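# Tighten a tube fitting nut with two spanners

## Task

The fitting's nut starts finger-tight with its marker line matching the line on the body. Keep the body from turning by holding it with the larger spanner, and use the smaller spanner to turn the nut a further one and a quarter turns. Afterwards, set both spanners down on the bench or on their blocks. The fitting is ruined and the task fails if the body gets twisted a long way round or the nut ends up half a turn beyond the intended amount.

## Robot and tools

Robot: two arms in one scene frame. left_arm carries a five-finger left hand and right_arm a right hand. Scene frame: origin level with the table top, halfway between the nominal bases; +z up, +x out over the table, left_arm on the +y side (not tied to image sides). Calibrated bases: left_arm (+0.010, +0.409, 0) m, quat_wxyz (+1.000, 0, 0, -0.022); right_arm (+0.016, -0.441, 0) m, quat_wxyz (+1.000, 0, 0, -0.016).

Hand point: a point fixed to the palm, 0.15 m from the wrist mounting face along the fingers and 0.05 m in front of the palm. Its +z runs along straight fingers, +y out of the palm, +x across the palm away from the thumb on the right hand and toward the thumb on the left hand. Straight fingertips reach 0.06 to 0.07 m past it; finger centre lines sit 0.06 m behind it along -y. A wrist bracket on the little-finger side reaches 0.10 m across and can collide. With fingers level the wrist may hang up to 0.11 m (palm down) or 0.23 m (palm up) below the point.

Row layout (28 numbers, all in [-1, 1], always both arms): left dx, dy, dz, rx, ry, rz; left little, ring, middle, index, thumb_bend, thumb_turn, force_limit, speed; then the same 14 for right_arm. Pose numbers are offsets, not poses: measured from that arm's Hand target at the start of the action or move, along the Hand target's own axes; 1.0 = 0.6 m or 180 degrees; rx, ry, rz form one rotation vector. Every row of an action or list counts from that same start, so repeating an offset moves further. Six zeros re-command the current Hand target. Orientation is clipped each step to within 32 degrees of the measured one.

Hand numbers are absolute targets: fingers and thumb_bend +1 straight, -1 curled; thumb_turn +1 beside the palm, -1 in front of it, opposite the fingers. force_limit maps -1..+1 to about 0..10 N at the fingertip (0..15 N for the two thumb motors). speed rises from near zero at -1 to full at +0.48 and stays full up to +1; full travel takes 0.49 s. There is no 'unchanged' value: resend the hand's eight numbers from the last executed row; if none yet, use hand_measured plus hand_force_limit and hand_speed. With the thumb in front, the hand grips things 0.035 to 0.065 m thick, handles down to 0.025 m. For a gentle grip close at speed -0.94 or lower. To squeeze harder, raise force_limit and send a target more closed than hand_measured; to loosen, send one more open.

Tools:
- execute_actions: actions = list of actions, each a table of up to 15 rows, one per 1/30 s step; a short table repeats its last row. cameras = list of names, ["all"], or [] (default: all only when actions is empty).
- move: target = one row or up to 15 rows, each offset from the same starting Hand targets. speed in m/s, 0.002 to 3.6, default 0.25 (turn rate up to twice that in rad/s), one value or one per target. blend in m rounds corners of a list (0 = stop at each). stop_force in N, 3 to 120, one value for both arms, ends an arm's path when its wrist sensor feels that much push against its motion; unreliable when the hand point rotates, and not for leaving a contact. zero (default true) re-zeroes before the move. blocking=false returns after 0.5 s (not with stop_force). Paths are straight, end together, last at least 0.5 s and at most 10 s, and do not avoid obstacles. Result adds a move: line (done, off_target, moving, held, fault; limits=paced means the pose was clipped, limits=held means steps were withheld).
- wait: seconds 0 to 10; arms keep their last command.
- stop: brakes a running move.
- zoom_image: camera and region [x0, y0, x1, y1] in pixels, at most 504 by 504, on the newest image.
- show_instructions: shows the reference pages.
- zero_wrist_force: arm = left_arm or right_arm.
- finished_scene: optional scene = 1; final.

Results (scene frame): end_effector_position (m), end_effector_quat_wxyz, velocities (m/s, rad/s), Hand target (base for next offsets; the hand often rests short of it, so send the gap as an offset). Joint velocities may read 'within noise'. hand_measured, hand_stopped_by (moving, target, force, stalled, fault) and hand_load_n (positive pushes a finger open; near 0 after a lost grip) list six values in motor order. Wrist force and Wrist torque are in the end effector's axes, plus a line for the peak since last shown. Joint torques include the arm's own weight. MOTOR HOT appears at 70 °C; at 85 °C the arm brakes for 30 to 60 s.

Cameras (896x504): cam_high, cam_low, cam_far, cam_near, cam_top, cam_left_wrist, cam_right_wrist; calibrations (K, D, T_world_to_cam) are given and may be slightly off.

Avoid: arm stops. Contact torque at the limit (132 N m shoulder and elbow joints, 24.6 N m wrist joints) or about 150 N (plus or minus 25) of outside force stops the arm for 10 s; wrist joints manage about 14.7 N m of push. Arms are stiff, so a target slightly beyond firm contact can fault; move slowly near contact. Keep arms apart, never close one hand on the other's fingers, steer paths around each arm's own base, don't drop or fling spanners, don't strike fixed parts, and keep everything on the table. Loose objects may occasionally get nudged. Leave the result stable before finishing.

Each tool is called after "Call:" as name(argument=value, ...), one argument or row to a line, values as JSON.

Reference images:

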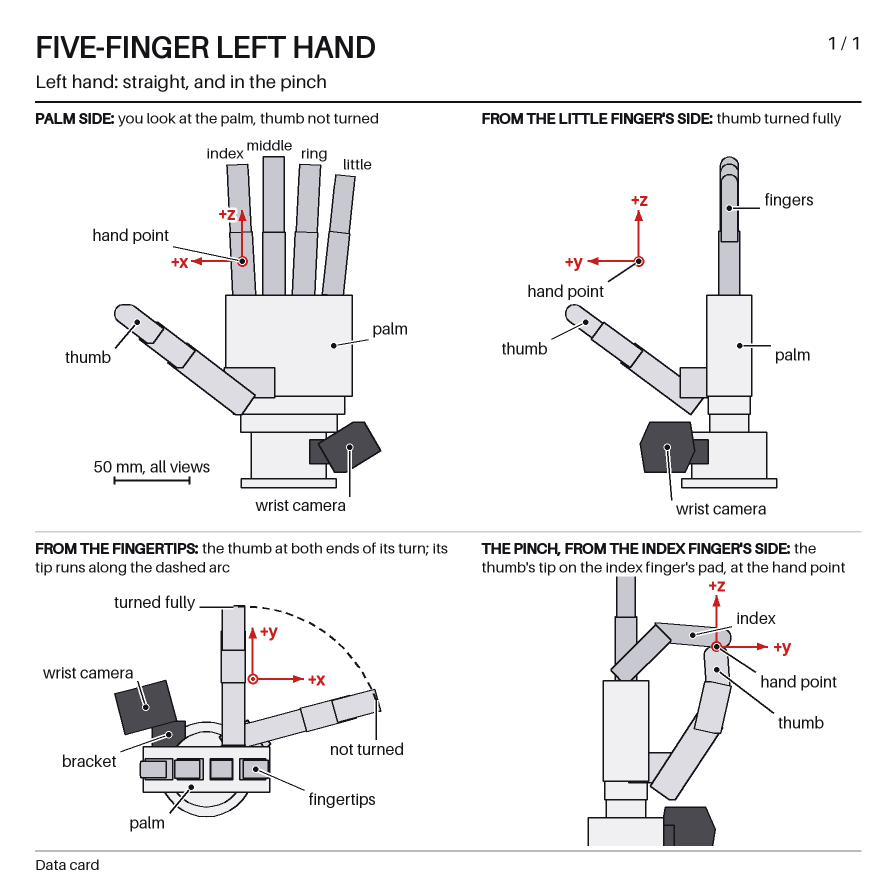

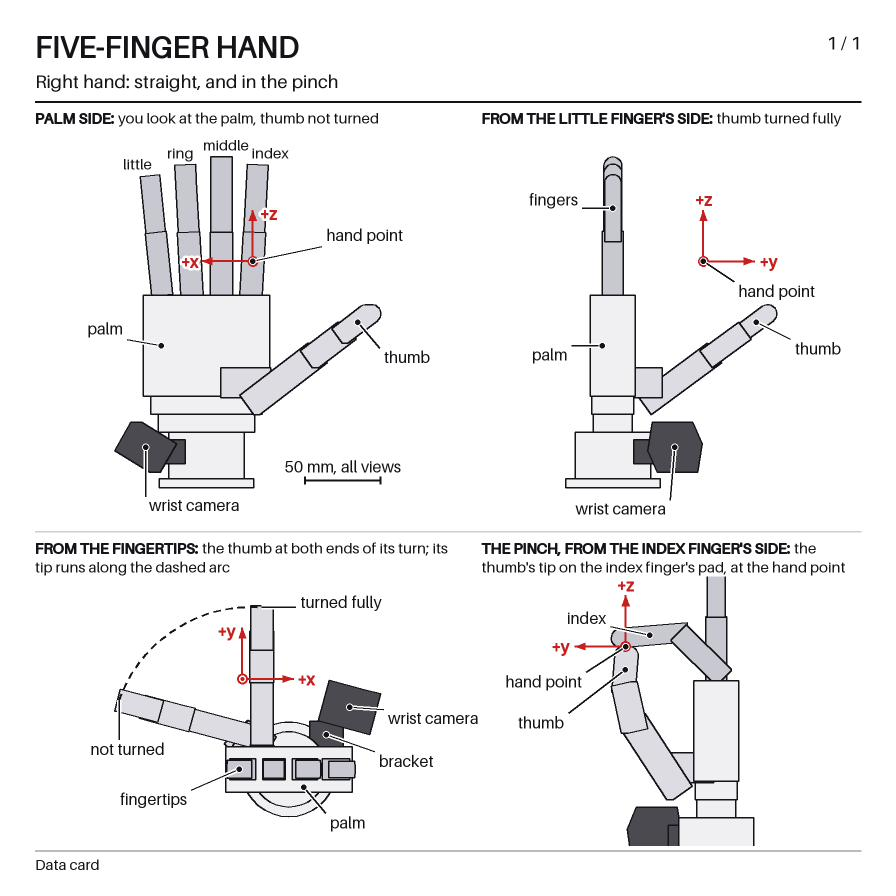

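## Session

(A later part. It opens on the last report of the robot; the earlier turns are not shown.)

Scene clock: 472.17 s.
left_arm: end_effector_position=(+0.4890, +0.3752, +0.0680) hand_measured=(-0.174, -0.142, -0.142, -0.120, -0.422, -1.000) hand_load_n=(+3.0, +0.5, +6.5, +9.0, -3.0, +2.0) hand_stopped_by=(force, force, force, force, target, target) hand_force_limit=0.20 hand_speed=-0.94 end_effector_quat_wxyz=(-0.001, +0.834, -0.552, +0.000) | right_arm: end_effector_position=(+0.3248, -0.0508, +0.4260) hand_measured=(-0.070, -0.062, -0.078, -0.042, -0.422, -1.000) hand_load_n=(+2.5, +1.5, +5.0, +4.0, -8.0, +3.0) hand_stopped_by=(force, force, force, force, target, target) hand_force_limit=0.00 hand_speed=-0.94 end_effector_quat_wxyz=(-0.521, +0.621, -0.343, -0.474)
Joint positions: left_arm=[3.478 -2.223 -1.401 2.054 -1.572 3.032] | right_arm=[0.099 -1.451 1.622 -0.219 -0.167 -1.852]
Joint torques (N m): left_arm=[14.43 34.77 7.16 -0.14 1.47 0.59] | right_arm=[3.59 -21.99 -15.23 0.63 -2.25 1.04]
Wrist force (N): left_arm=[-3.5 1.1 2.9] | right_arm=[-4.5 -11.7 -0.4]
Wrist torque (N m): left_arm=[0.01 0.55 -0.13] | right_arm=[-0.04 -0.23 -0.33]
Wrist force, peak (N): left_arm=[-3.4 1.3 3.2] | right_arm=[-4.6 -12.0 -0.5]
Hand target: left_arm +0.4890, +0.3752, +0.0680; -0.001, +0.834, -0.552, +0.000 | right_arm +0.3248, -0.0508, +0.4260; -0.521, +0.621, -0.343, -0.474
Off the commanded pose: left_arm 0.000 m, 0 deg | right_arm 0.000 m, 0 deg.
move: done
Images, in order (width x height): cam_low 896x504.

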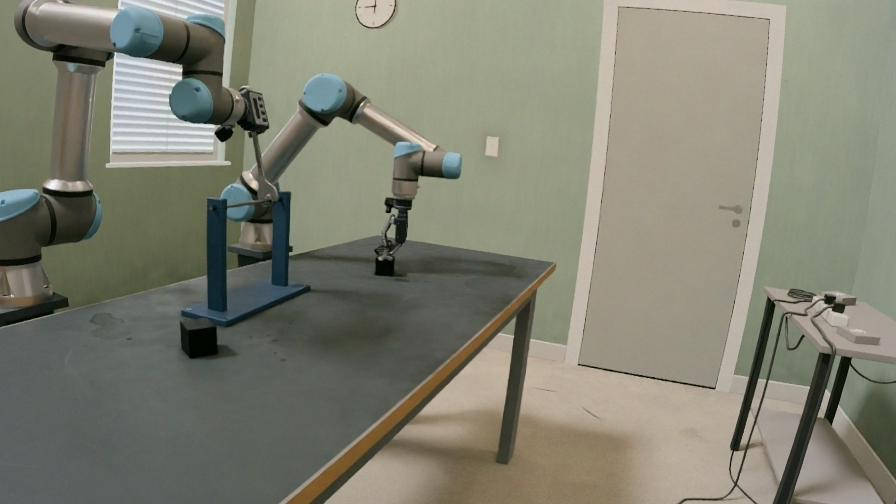

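Now lower slowly to contact.

Call:
move(
  target=[0,0,0.02,0,0,0,-0.5,-0.5,-0.6,-0.6,-0.42,-1,0.2,-0.94,0,0,0,0,0,0,-0.5,-0.5,-0.6,-0.55,-0.42,-1,0.0,-0.94],
  speed=0.01,
  stop_force=3,
  cameras=["cam_low","cam_left_wrist"],
)

Call:
zoom_image(
  camera="cam_low",
  region=[350, 220, 430, 290],
)

Scene clock: 474.70 s.
left_arm: end_effector_position=(+0.4890, +0.3753, +0.0579) hand_measured=(-0.174, -0.142, -0.142, -0.120, -0.422, -1.000) hand_load_n=(+4.0, +0.0, +6.0, +8.0, -3.0, +2.0) hand_stopped_by=(force, force, force, force, target, target) hand_force_limit=0.20 hand_speed=-0.94 end_effector_quat_wxyz=(-0.001, +0.834, -0.552, +0.000) | right_arm: end_effector_position=(+0.3248, -0.0508, +0.4260) hand_measured=(-0.070, -0.062, -0.078, -0.042, -0.422, -1.000) hand_load_n=(+2.5, +1.5, +5.0, +4.0, -8.0, +3.0) hand_stopped_by=(force, force, force, force, target, target) hand_force_limit=0.00 hand_speed=-0.94 end_effector_quat_wxyz=(-0.521, +0.621, -0.343, -0.474)
Joint positions: left_arm=[3.478 -2.234 -1.41 2.075 -1.572 3.032] | right_arm=[0.099 -1.451 1.622 -0.219 -0.167 -1.852]
Joint torques (N m): left_arm=[11.59 53.71 26.53 -4.56 1.21 0.61] | right_arm=[4.44 -21.82 -14.95 0.64 -2.34 1.07]
Wrist force (N): left_arm=[-3.4 1.1 0.3] | right_arm=[-4.4 -11.8 -0.2]
Wrist torque (N m): left_arm=[0.06 0.63 -0.12] | right_arm=[-0.06 -0.24 -0.33]
Wrist force, peak (N): left_arm=[-3.3 1.1 3.2] | right_arm=[-4.9 -12.0 -0.1]
Hand target: left_arm +0.4890, +0.3753, +0.0579; -0.001, +0.834, -0.552, +0.000 (not the last commanded pose) | right_arm +0.3248, -0.0508, +0.4260; -0.521, +0.621, -0.343, -0.474
Off the commanded pose: left_arm 0.002 m, 0 deg | right_arm 0.000 m, 0 deg.
move: contact (left_arm)
camera_calibration:
cam_left_wrist: T_world_to_cam=[[0.991351, 0.123669, 0.0439264, -0.535469], [0.0886635, -0.877889, 0.470585, 0.262416], [0.0967594, -0.46262, -0.881261, 0.29193], [0, 0, 0, 1]] pos_world=[0.479324, 0.431646, 0.157299]
Images, in order (width x height): cam_low 896x504, cam_left_wrist 896x504.

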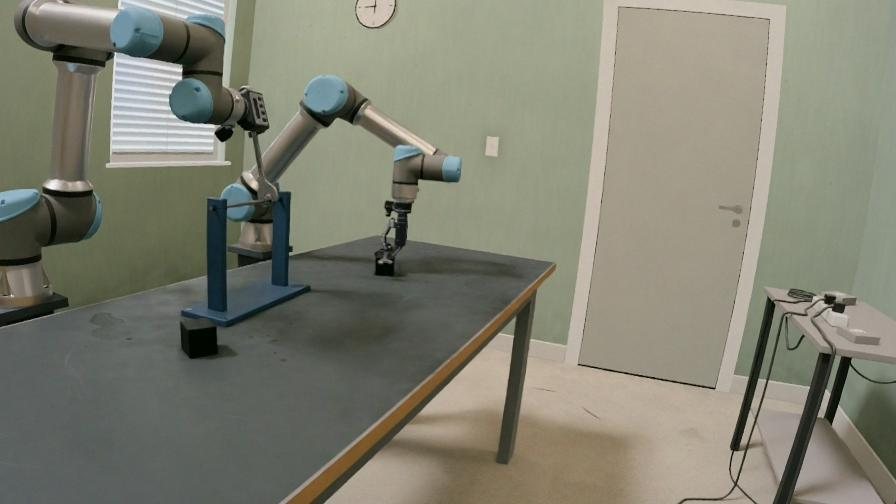

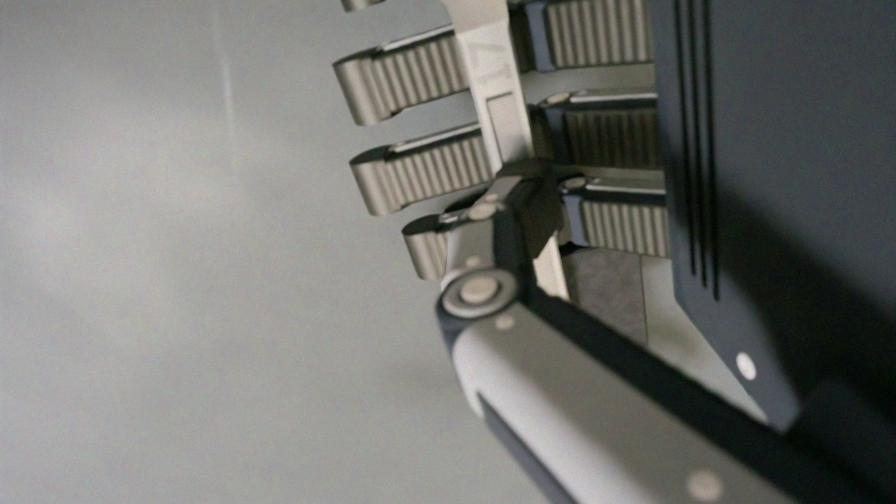

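Scaled by 6.300 from the camera's 896x504 image, which has a finer 1280x720 frame.

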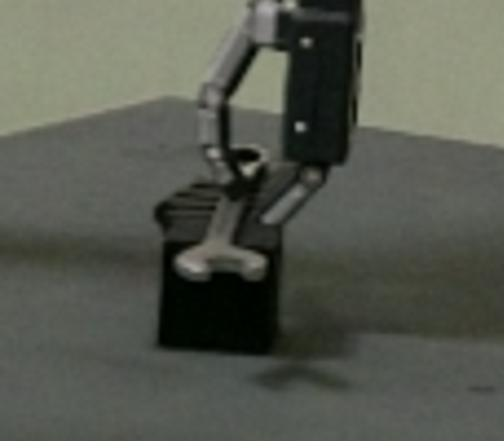

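Call:
move(
  target=[0,0,0,0,0,0,0.0,0.0,0.0,0.0,-0.1,-1,0.2,-0.8,0,0,0,0,0,0,-0.5,-0.5,-0.6,-0.55,-0.42,-1,0.0,-0.94],
  speed=0.05,
  cameras=["cam_low","cam_left_wrist","cam_high"],
)

Call:
zoom_image(
  camera="cam_low",
  region=[350, 220, 430, 290],
)

Call:
zoom_image(
  camera="cam_high",
  region=[350, 30, 470, 150],
)

Scene clock: 476.93 s.
left_arm: end_effector_position=(+0.4890, +0.3753, +0.0579) hand_measured=(+0.000, +0.000, +0.000, +0.000, -0.100, -1.000) hand_load_n=(+0.0, +0.0, +0.0, +0.0, +0.0, +0.0) hand_stopped_by=(target, target, target, target, target, target) hand_force_limit=0.20 hand_speed=-0.80 end_effector_quat_wxyz=(-0.001, +0.834, -0.552, +0.000) | right_arm: end_effector_position=(+0.3248, -0.0508, +0.4260) hand_measured=(-0.070, -0.062, -0.078, -0.042, -0.422, -1.000) hand_load_n=(+2.5, +1.5, +5.0, +4.5, -8.0, +3.0) hand_stopped_by=(force, force, force, force, target, target) hand_force_limit=0.00 hand_speed=-0.94 end_effector_quat_wxyz=(-0.521, +0.621, -0.343, -0.474)
Joint positions: left_arm=[3.478 -2.234 -1.41 2.075 -1.572 3.032] | right_arm=[0.099 -1.451 1.622 -0.219 -0.167 -1.852]
Joint torques (N m): left_arm=[8.42 51.56 24.14 -1.36 1.22 0.66] | right_arm=[3.59 -21.67 -14.67 0.64 -2.17 1.04]
Wrist force (N): left_arm=[-3.3 1.1 1.8] | right_arm=[-4.4 -12.0 0.0]
Wrist torque (N m): left_arm=[0.04 0.56 -0.12] | right_arm=[-0.11 -0.23 -0.34]
Wrist force, peak (N): left_arm=[-3.4 0.9 2.2] | right_arm=[-4.7 -12.2 -0.4]
Hand target: left_arm +0.4890, +0.3753, +0.0579; -0.001, +0.834, -0.552, +0.000 | right_arm +0.3248, -0.0508, +0.4260; -0.521, +0.621, -0.343, -0.474
Off the commanded pose: left_arm 0.000 m, 0 deg | right_arm 0.000 m, 0 deg.
move: done
camera_calibration:
cam_left_wrist: T_world_to_cam=[[0.991351, 0.123669, 0.0439264, -0.535469], [0.0886635, -0.877889, 0.470585, 0.262416], [0.0967594, -0.46262, -0.881261, 0.29193], [0, 0, 0, 1]] pos_world=[0.479324, 0.431646, 0.157299]
Images, in order (width x height): cam_high 896x504, cam_low 896x504, cam_left_wrist 896x504.

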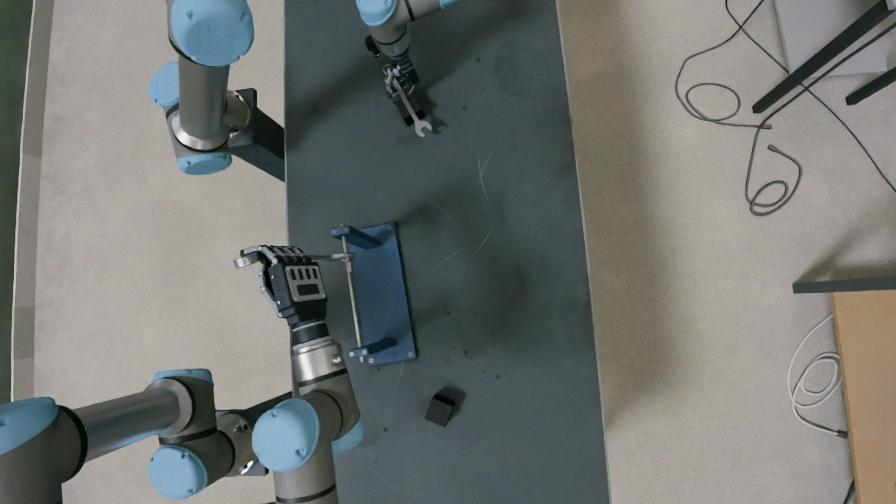

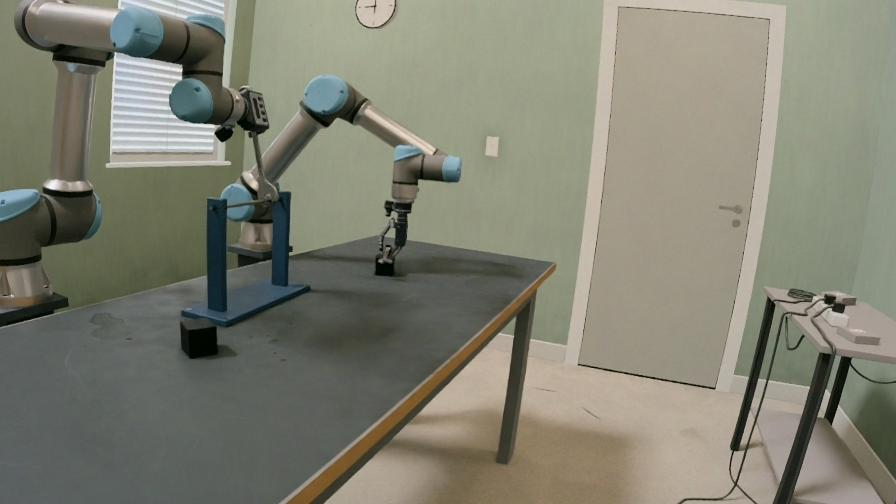

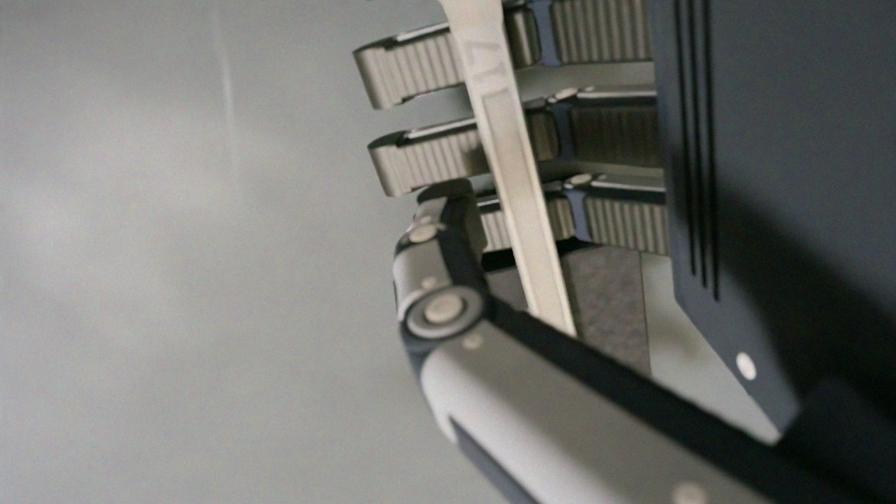

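Scaled by 6.300 from the camera's 896x504 image, which has a finer 1280x720 frame.

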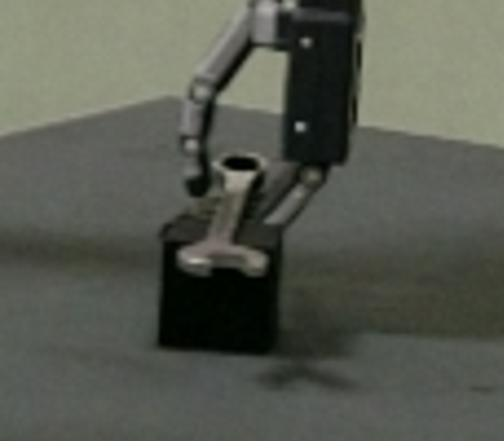

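Scaled by 4.200 from the camera's 896x504 image, which has a finer 1280x720 frame.

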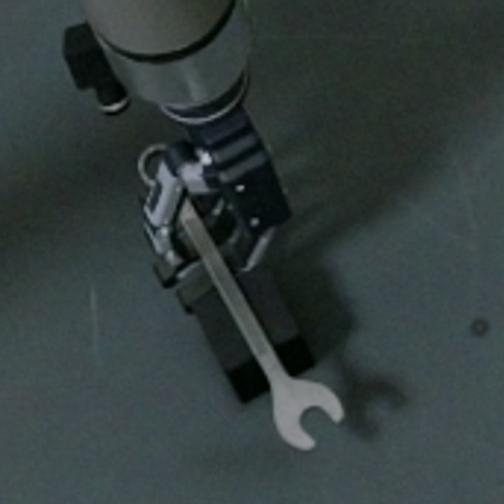

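Call:
move(
  target=[0,0,0,0,0,0,0.25,0.25,0.25,0.25,1.0,-1,0.2,-0.4,0,0,0,0,0,0,-0.5,-0.5,-0.6,-0.55,-0.42,-1,0.0,-0.94],
  speed=0.05,
  cameras=["cam_left_wrist","cam_low"],
)

Call:
zoom_image(
  camera="cam_low",
  region=[350, 220, 430, 290],
)

Scene clock: 480.10 s.
left_arm: end_effector_position=(+0.4890, +0.3753, +0.0579) hand_measured=(+0.250, +0.250, +0.250, +0.250, +1.000, -1.000) hand_load_n=(+0.0, +0.0, +0.0, +0.0, +0.0, +0.0) hand_stopped_by=(target, target, target, target, target, target) hand_force_limit=0.20 hand_speed=-0.40 end_effector_quat_wxyz=(-0.001, +0.834, -0.552, +0.000) | right_arm: end_effector_position=(+0.3248, -0.0508, +0.4260) hand_measured=(-0.070, -0.062, -0.078, -0.042, -0.422, -1.000) hand_load_n=(+2.5, +1.5, +5.0, +4.5, -8.5, +3.0) hand_stopped_by=(force, force, force, force, target, target) hand_force_limit=0.00 hand_speed=-0.94 end_effector_quat_wxyz=(-0.521, +0.621, -0.343, -0.474)
Joint positions: left_arm=[3.478 -2.234 -1.41 2.075 -1.572 3.032] | right_arm=[0.099 -1.451 1.622 -0.219 -0.167 -1.852]
Joint torques (N m): left_arm=[3.76 45.84 17.79 -1.46 0.98 0.26] | right_arm=[2.99 -22.34 -15.23 0.66 -2.31 1.04]
Wrist force (N): left_arm=[-3.4 1.2 2.0] | right_arm=[-4.2 -12.0 -0.3]
Wrist torque (N m): left_arm=[0.04 0.57 -0.13] | right_arm=[-0.09 -0.22 -0.34]
Wrist force, peak (N): left_arm=[-3.4 1.3 1.9] | right_arm=[-4.7 -12.0 -0.4]
Hand target: left_arm +0.4890, +0.3753, +0.0579; -0.001, +0.834, -0.552, +0.000 | right_arm +0.3248, -0.0508, +0.4260; -0.521, +0.621, -0.343, -0.474
Off the commanded pose: left_arm 0.000 m, 0 deg | right_arm 0.000 m, 0 deg.
move: done
camera_calibration:
cam_left_wrist: T_world_to_cam=[[0.991341, 0.123715, 0.0440137, -0.535498], [0.088663, -0.877885, 0.470593, 0.262413], [0.0968585, -0.462616, -0.881252, 0.291879], [0, 0, 0, 1]] pos_world=[0.479324, 0.431646, 0.157298]
Images, in order (width x height): cam_low 896x504, cam_left_wrist 896x504.

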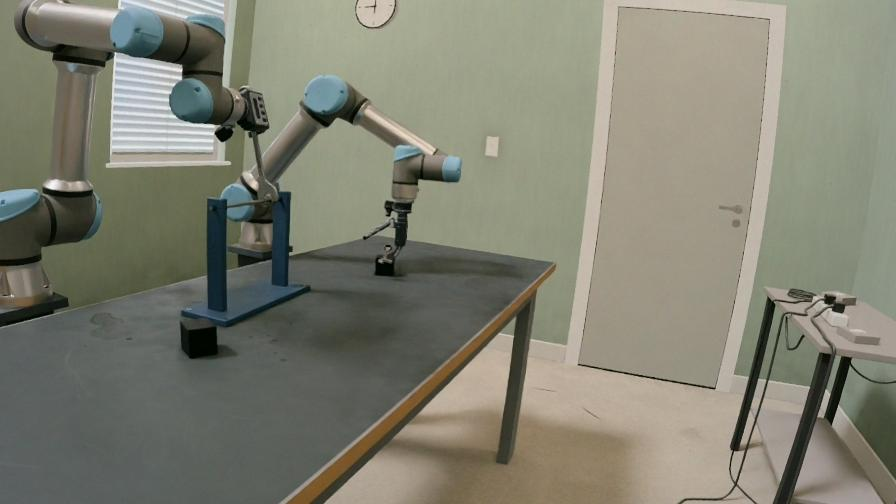

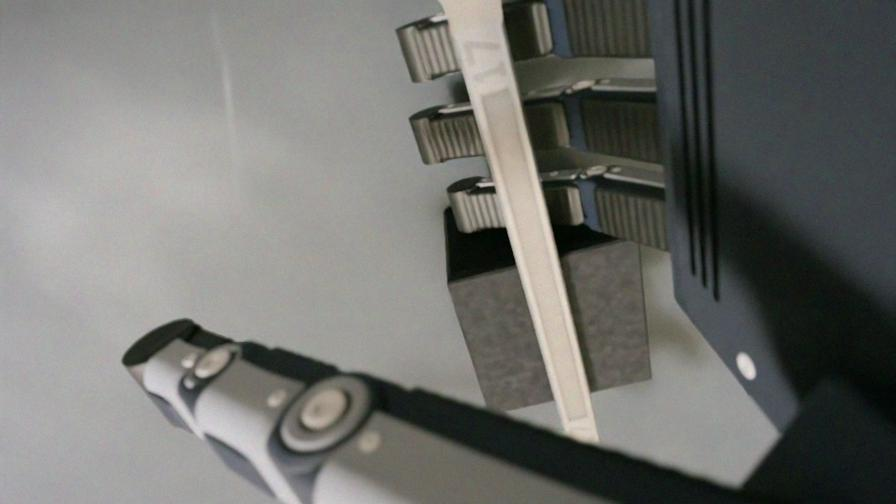

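Scaled by 6.300 from the camera's 896x504 image, which has a finer 1280x720 frame.

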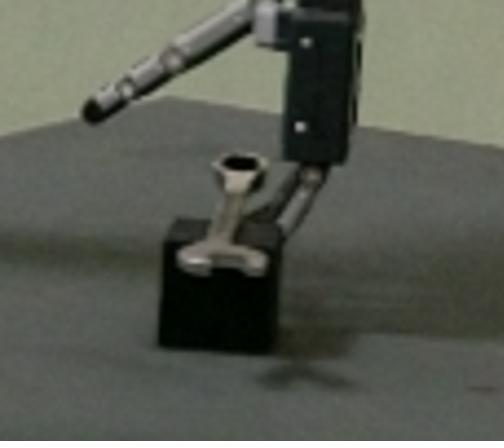

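Call:
move(
  target=[-0.008,-0.1,0,0,0,0,0.25,0.25,0.25,0.25,1.0,-1,0.2,-0.4,0,0,0,0,0,0,-0.5,-0.5,-0.6,-0.55,-0.42,-1,0.0,-0.94],
  speed=0.04,
  stop_force=4,
  cameras=["cam_left_wrist","cam_low"],
)

Call:
zoom_image(
  camera="cam_low",
  region=[350, 220, 430, 290],
)

Scene clock: 483.27 s.
left_arm: end_effector_position=(+0.5423, +0.4032, +0.0580) hand_measured=(+0.250, +0.250, +0.250, +0.250, +1.000, -1.000) hand_load_n=(+0.0, +0.0, +0.0, +0.0, +0.0, +0.0) hand_stopped_by=(target, target, target, target, target, target) hand_force_limit=0.20 hand_speed=-0.40 end_effector_quat_wxyz=(-0.001, +0.834, -0.552, +0.000) | right_arm: end_effector_position=(+0.3248, -0.0508, +0.4260) hand_measured=(-0.070, -0.062, -0.078, -0.042, -0.422, -1.000) hand_load_n=(+2.5, +1.0, +5.0, +4.5, -8.0, +3.0) hand_stopped_by=(force, force, force, force, target, target) hand_force_limit=0.00 hand_speed=-0.94 end_effector_quat_wxyz=(-0.521, +0.621, -0.343, -0.474)
Joint positions: left_arm=[3.498 -2.358 -1.187 1.975 -1.572 3.052] | right_arm=[0.099 -1.451 1.622 -0.219 -0.167 -1.852]
Joint torques (N m): left_arm=[13.62 39.85 28.73 -4.72 -1.95 1.18] | right_arm=[2.8 -23 -14.89 0.57 -2.37 1.04]
Wrist force (N): left_arm=[-3.3 1.0 1.9] | right_arm=[-4.3 -12.0 -0.4]
Wrist torque (N m): left_arm=[0.03 0.56 -0.17] | right_arm=[-0.08 -0.23 -0.33]
Wrist force, peak (N): left_arm=[-3.5 1.1 2.1] | right_arm=[-4.5 -12.2 -0.4]
Hand target: left_arm +0.5423, +0.4032, +0.0580; -0.001, +0.834, -0.552, +0.000 | right_arm +0.3248, -0.0508, +0.4260; -0.521, +0.621, -0.343, -0.474
Off the commanded pose: left_arm 0.000 m, 0 deg | right_arm 0.000 m, 0 deg.
move: done
camera_calibration:
cam_left_wrist: T_world_to_cam=[[0.991351, 0.123669, 0.0439264, -0.591763], [0.0886635, -0.877889, 0.470585, 0.282136], [0.0967594, -0.46262, -0.881261, 0.299768], [0, 0, 0, 1]] pos_world=[0.532624, 0.459546, 0.157399]
Images, in order (width x height): cam_low 896x504, cam_left_wrist 896x504.

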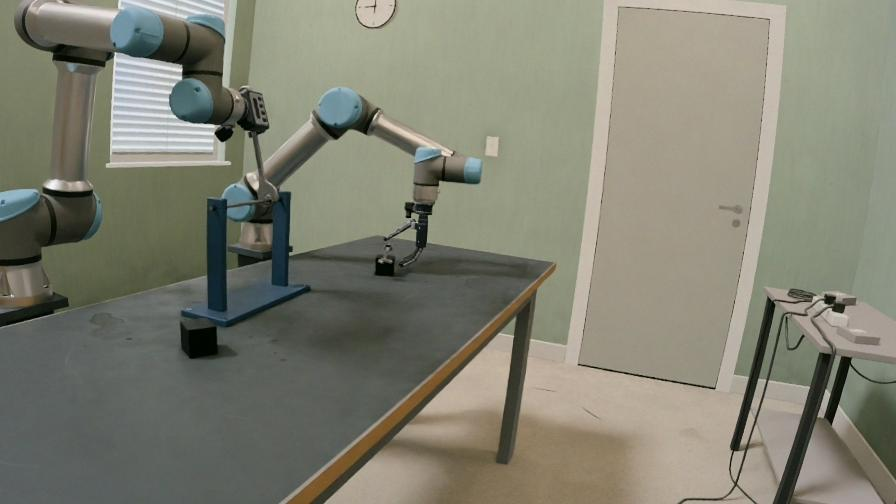

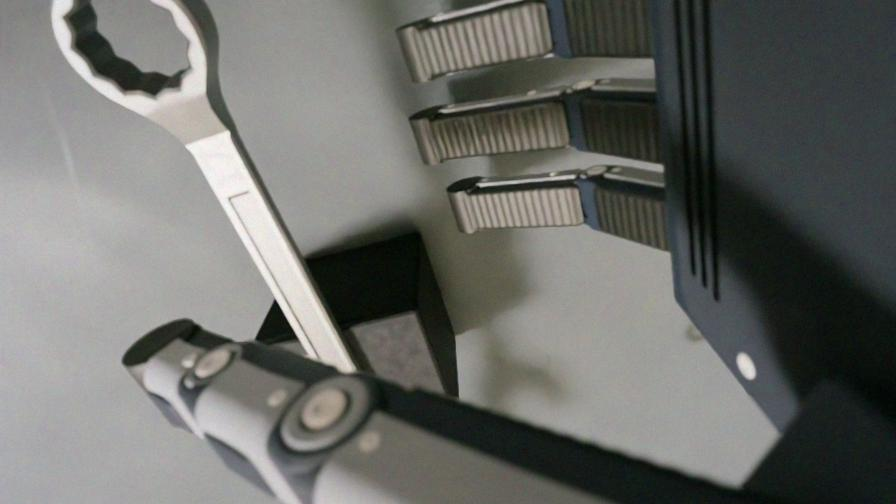

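Scaled by 6.300 from the camera's 896x504 image, which has a finer 1280x720 frame.

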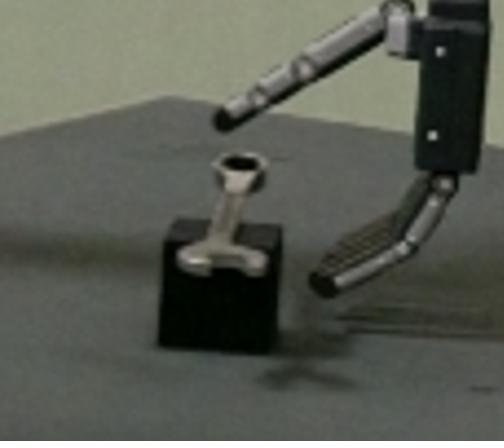

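Call:
move(
  target=[0,0,-0.45,0,0,0,0.25,0.25,0.25,0.25,1.0,-1,0.2,-0.4,-0.00061,-0.00646,-0.00077,0.00019,-0.00068,0.00551,-0.5,-0.5,-0.6,-0.55,-0.42,-1,0.0,-0.94],
  speed=0.2,
  cameras=["cam_near","cam_far","cam_top"],
)

Call:
zoom_image(
  camera="cam_near",
  region=[470, 180, 620, 370],
)

Call:
zoom_image(
  camera="cam_far",
  region=[180, 290, 330, 430],
)

Scene clock: 488.50 s.
left_arm: end_effector_position=(+0.5422, +0.4029, +0.3280) hand_measured=(+0.250, +0.250, +0.250, +0.250, +1.000, -1.000) hand_load_n=(+0.0, +0.0, +0.0, +0.0, +0.0, +0.0) hand_stopped_by=(target, target, target, target, target, target) hand_force_limit=0.20 hand_speed=-0.40 end_effector_quat_wxyz=(-0.001, +0.834, -0.552, +0.000) | right_arm: end_effector_position=(+0.3283, -0.0504, +0.4276) hand_measured=(-0.070, -0.062, -0.078, -0.042, -0.422, -1.000) hand_load_n=(+2.5, +1.0, +4.5, +3.5, -7.0, +3.0) hand_stopped_by=(force, force, force, force, target, target) hand_force_limit=0.00 hand_speed=-0.94 end_effector_quat_wxyz=(-0.518, +0.618, -0.348, -0.479)
Joint positions: left_arm=[3.498 -2.296 -0.594 1.32 -1.572 3.052] | right_arm=[0.099 -1.44 1.61 -0.204 -0.167 -1.848]
Joint torques (N m): left_arm=[-15.94 39.77 30.04 -4.63 -2.19 -1.36] | right_arm=[12.13 -17.74 -33.58 1.6 1.59 -0.26]
Wrist force (N): left_arm=[-3.3 1.1 1.9] | right_arm=[-0.6 2.3 0.6]
Wrist torque (N m): left_arm=[0.03 0.55 -0.16] | right_arm=[0.36 -0.09 -0.16]
Wrist force, peak (N): left_arm=[-3.1 1.2 3.0] | right_arm=[-6.1 -12.0 -0.3]
Hand target: left_arm +0.5422, +0.4029, +0.3280; -0.001, +0.834, -0.552, +0.000 | right_arm +0.3283, -0.0504, +0.4276; -0.518, +0.618, -0.348, -0.479
Off the commanded pose: left_arm 0.000 m, 0 deg | right_arm 0.000 m, 0 deg.
move: done
Images, in order (width x height): cam_far 896x504, cam_near 896x504, cam_top 896x504.

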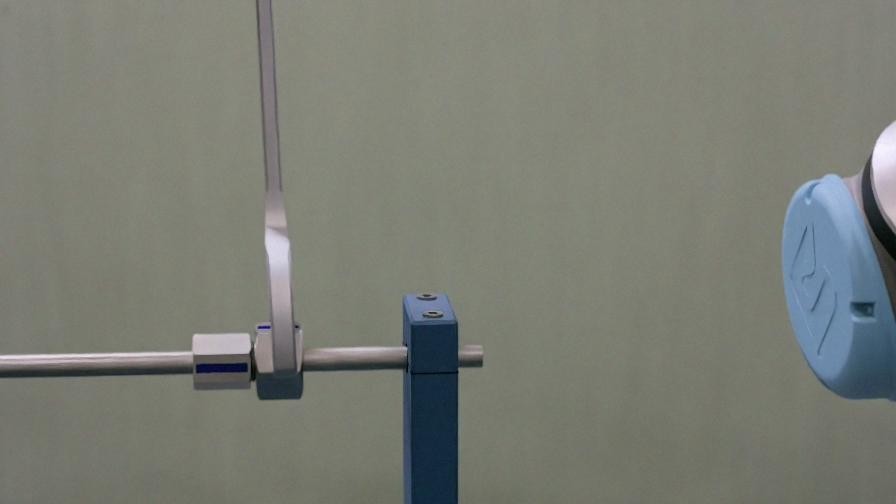

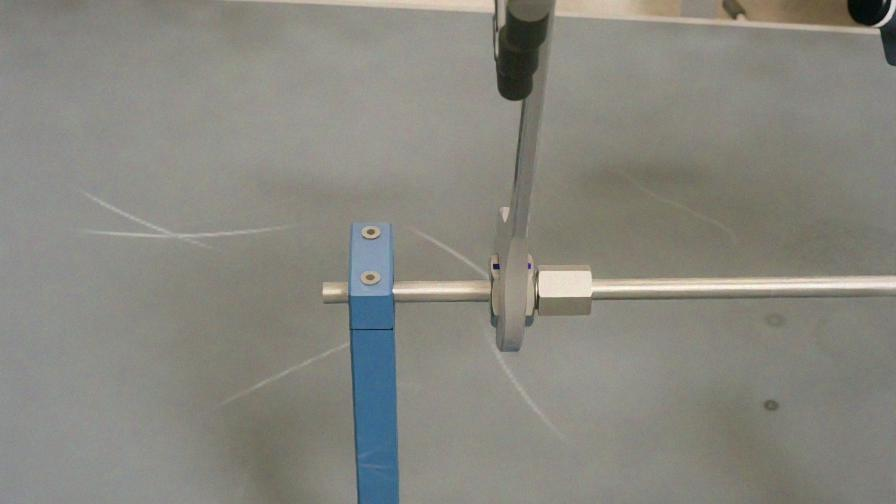

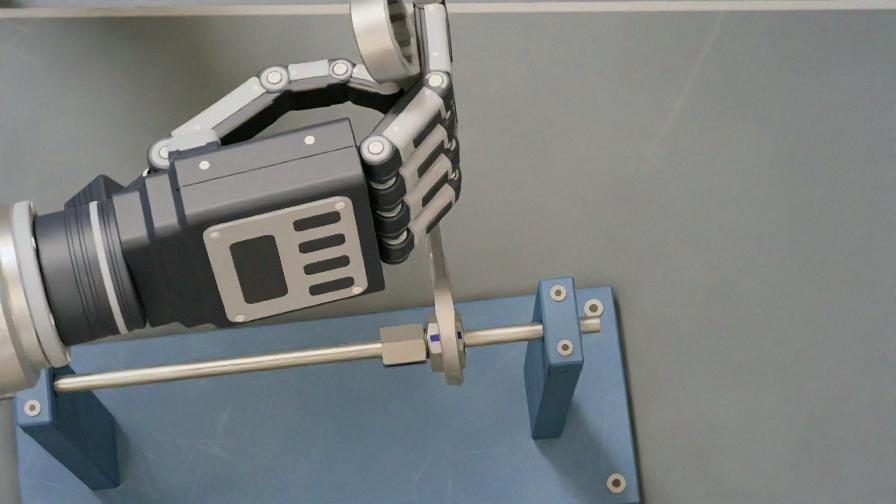

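Scaled by 2.653 from the camera's 896x504 image, which has a finer 1280x720 frame.

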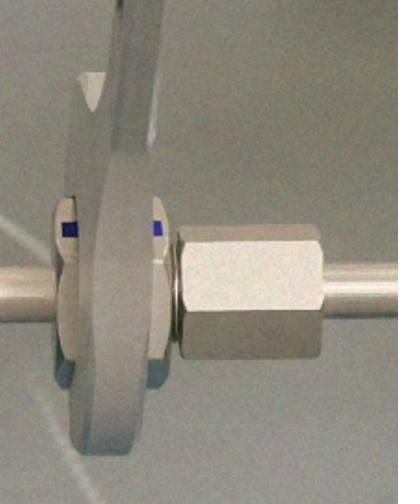

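Scaled by 3.360 from the camera's 896x504 image, which has a finer 1280x720 frame.

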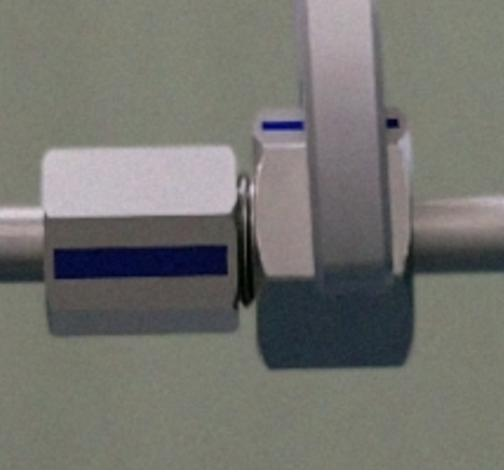

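Call:
move(
  target=[0,0,0,0,0,0,0.25,0.25,0.25,0.25,1.0,-1,0.2,-0.4,-0.0735,0.01425,0.00435,0,0,0,-0.5,-0.5,-0.6,-0.55,-0.42,-1,0.0,-0.94],
  speed=0.03,
  stop_force=12,
  cameras=["cam_near","cam_far","cam_top"],
)

Call:
zoom_image(
  camera="cam_near",
  region=[470, 140, 620, 340],
)

Call:
zoom_image(
  camera="cam_far",
  region=[180, 260, 330, 430],
)

Scene clock: 491.57 s.
left_arm: end_effector_position=(+0.5422, +0.4029, +0.3280) hand_measured=(+0.250, +0.250, +0.250, +0.250, +1.000, -1.000) hand_load_n=(+0.0, +0.0, +0.0, +0.0, +0.0, +0.0) hand_stopped_by=(target, target, target, target, target, target) hand_force_limit=0.20 hand_speed=-0.40 end_effector_quat_wxyz=(-0.001, +0.834, -0.552, +0.000) | right_arm: end_effector_position=(+0.3066, -0.0527, +0.4669) hand_measured=(-0.070, -0.062, -0.078, -0.042, -0.422, -1.000) hand_load_n=(+1.5, +0.5, +5.0, +5.0, -6.0, +2.5) hand_stopped_by=(force, force, force, force, target, target) hand_force_limit=0.00 hand_speed=-0.94 end_effector_quat_wxyz=(-0.518, +0.618, -0.348, -0.479)
Joint positions: left_arm=[3.498 -2.296 -0.594 1.32 -1.572 3.052] | right_arm=[0.097 -1.503 1.578 -0.109 -0.168 -1.848]
Joint torques (N m): left_arm=[-15.37 38.83 29.24 -4.83 -2.23 -1.47] | right_arm=[-10.08 -30.24 -34.14 1.64 -1.77 -1.88]
Wrist force (N): left_arm=[-3.4 1.2 2.0] | right_arm=[1.2 3.2 0.1]
Wrist torque (N m): left_arm=[0.05 0.57 -0.17] | right_arm=[0.41 -0.05 0.17]
Wrist force, peak (N): left_arm=[-3.5 1.1 2.1] | right_arm=[0.9 3.5 0.2]
Hand target: left_arm +0.5422, +0.4029, +0.3280; -0.001, +0.834, -0.552, +0.000 | right_arm +0.3066, -0.0527, +0.4669; -0.518, +0.618, -0.348, -0.479
Off the commanded pose: left_arm 0.000 m, 0 deg | right_arm 0.000 m, 0 deg.
move: done
Images, in order (width x height): cam_far 896x504, cam_near 896x504, cam_top 896x504.

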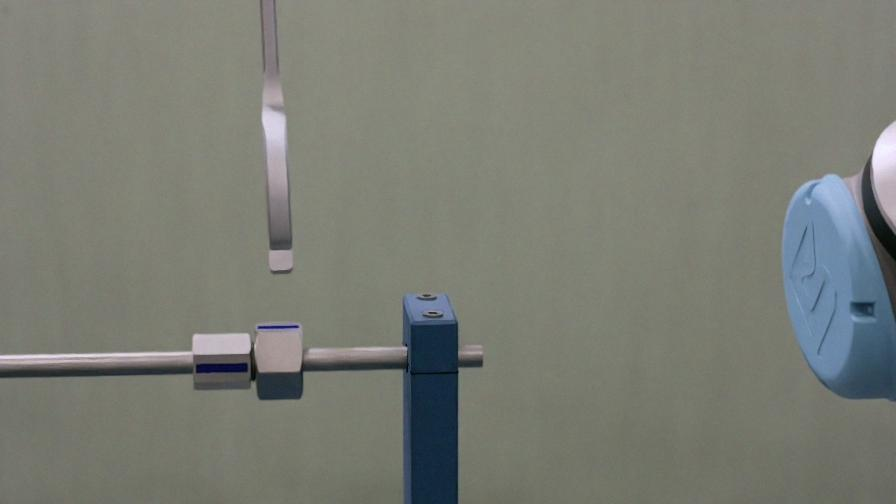

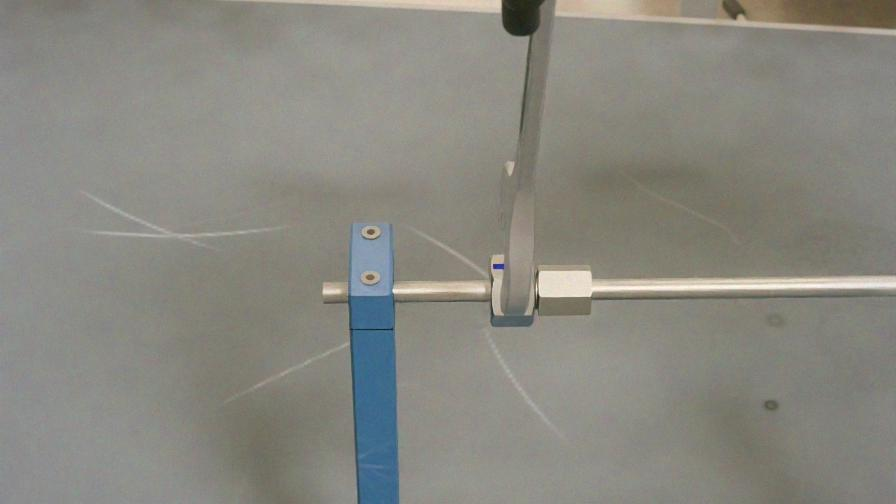

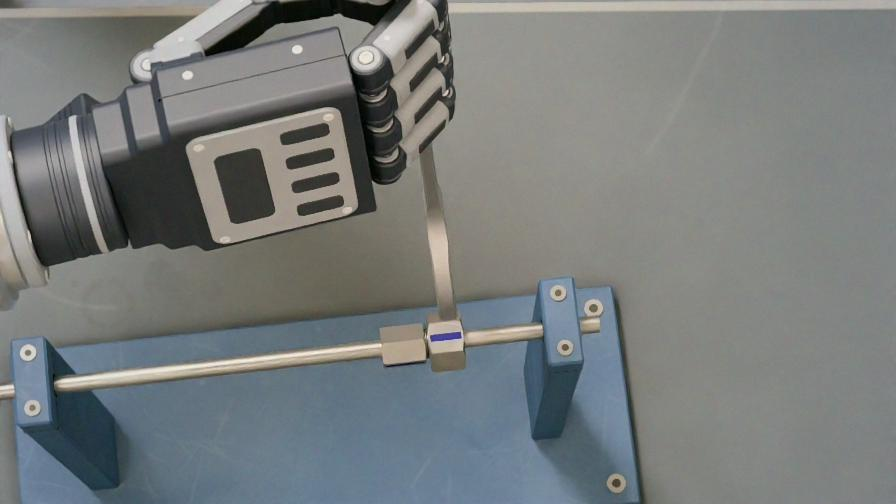

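Scaled by 2.520 from the camera's 896x504 image, which has a finer 1280x720 frame.

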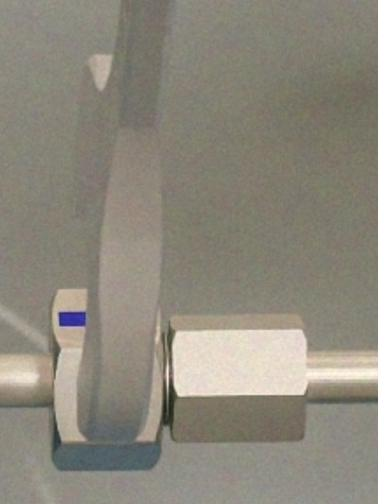

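Scaled by 2.965 from the camera's 896x504 image, which has a finer 1280x720 frame.

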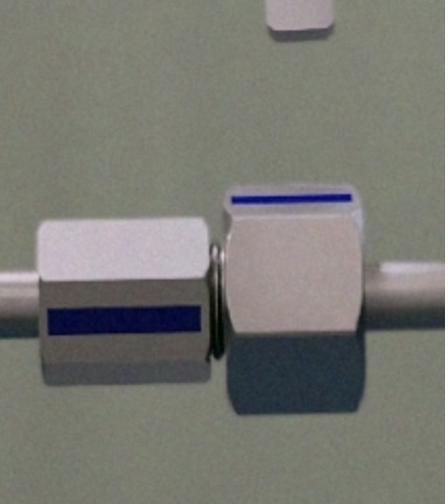

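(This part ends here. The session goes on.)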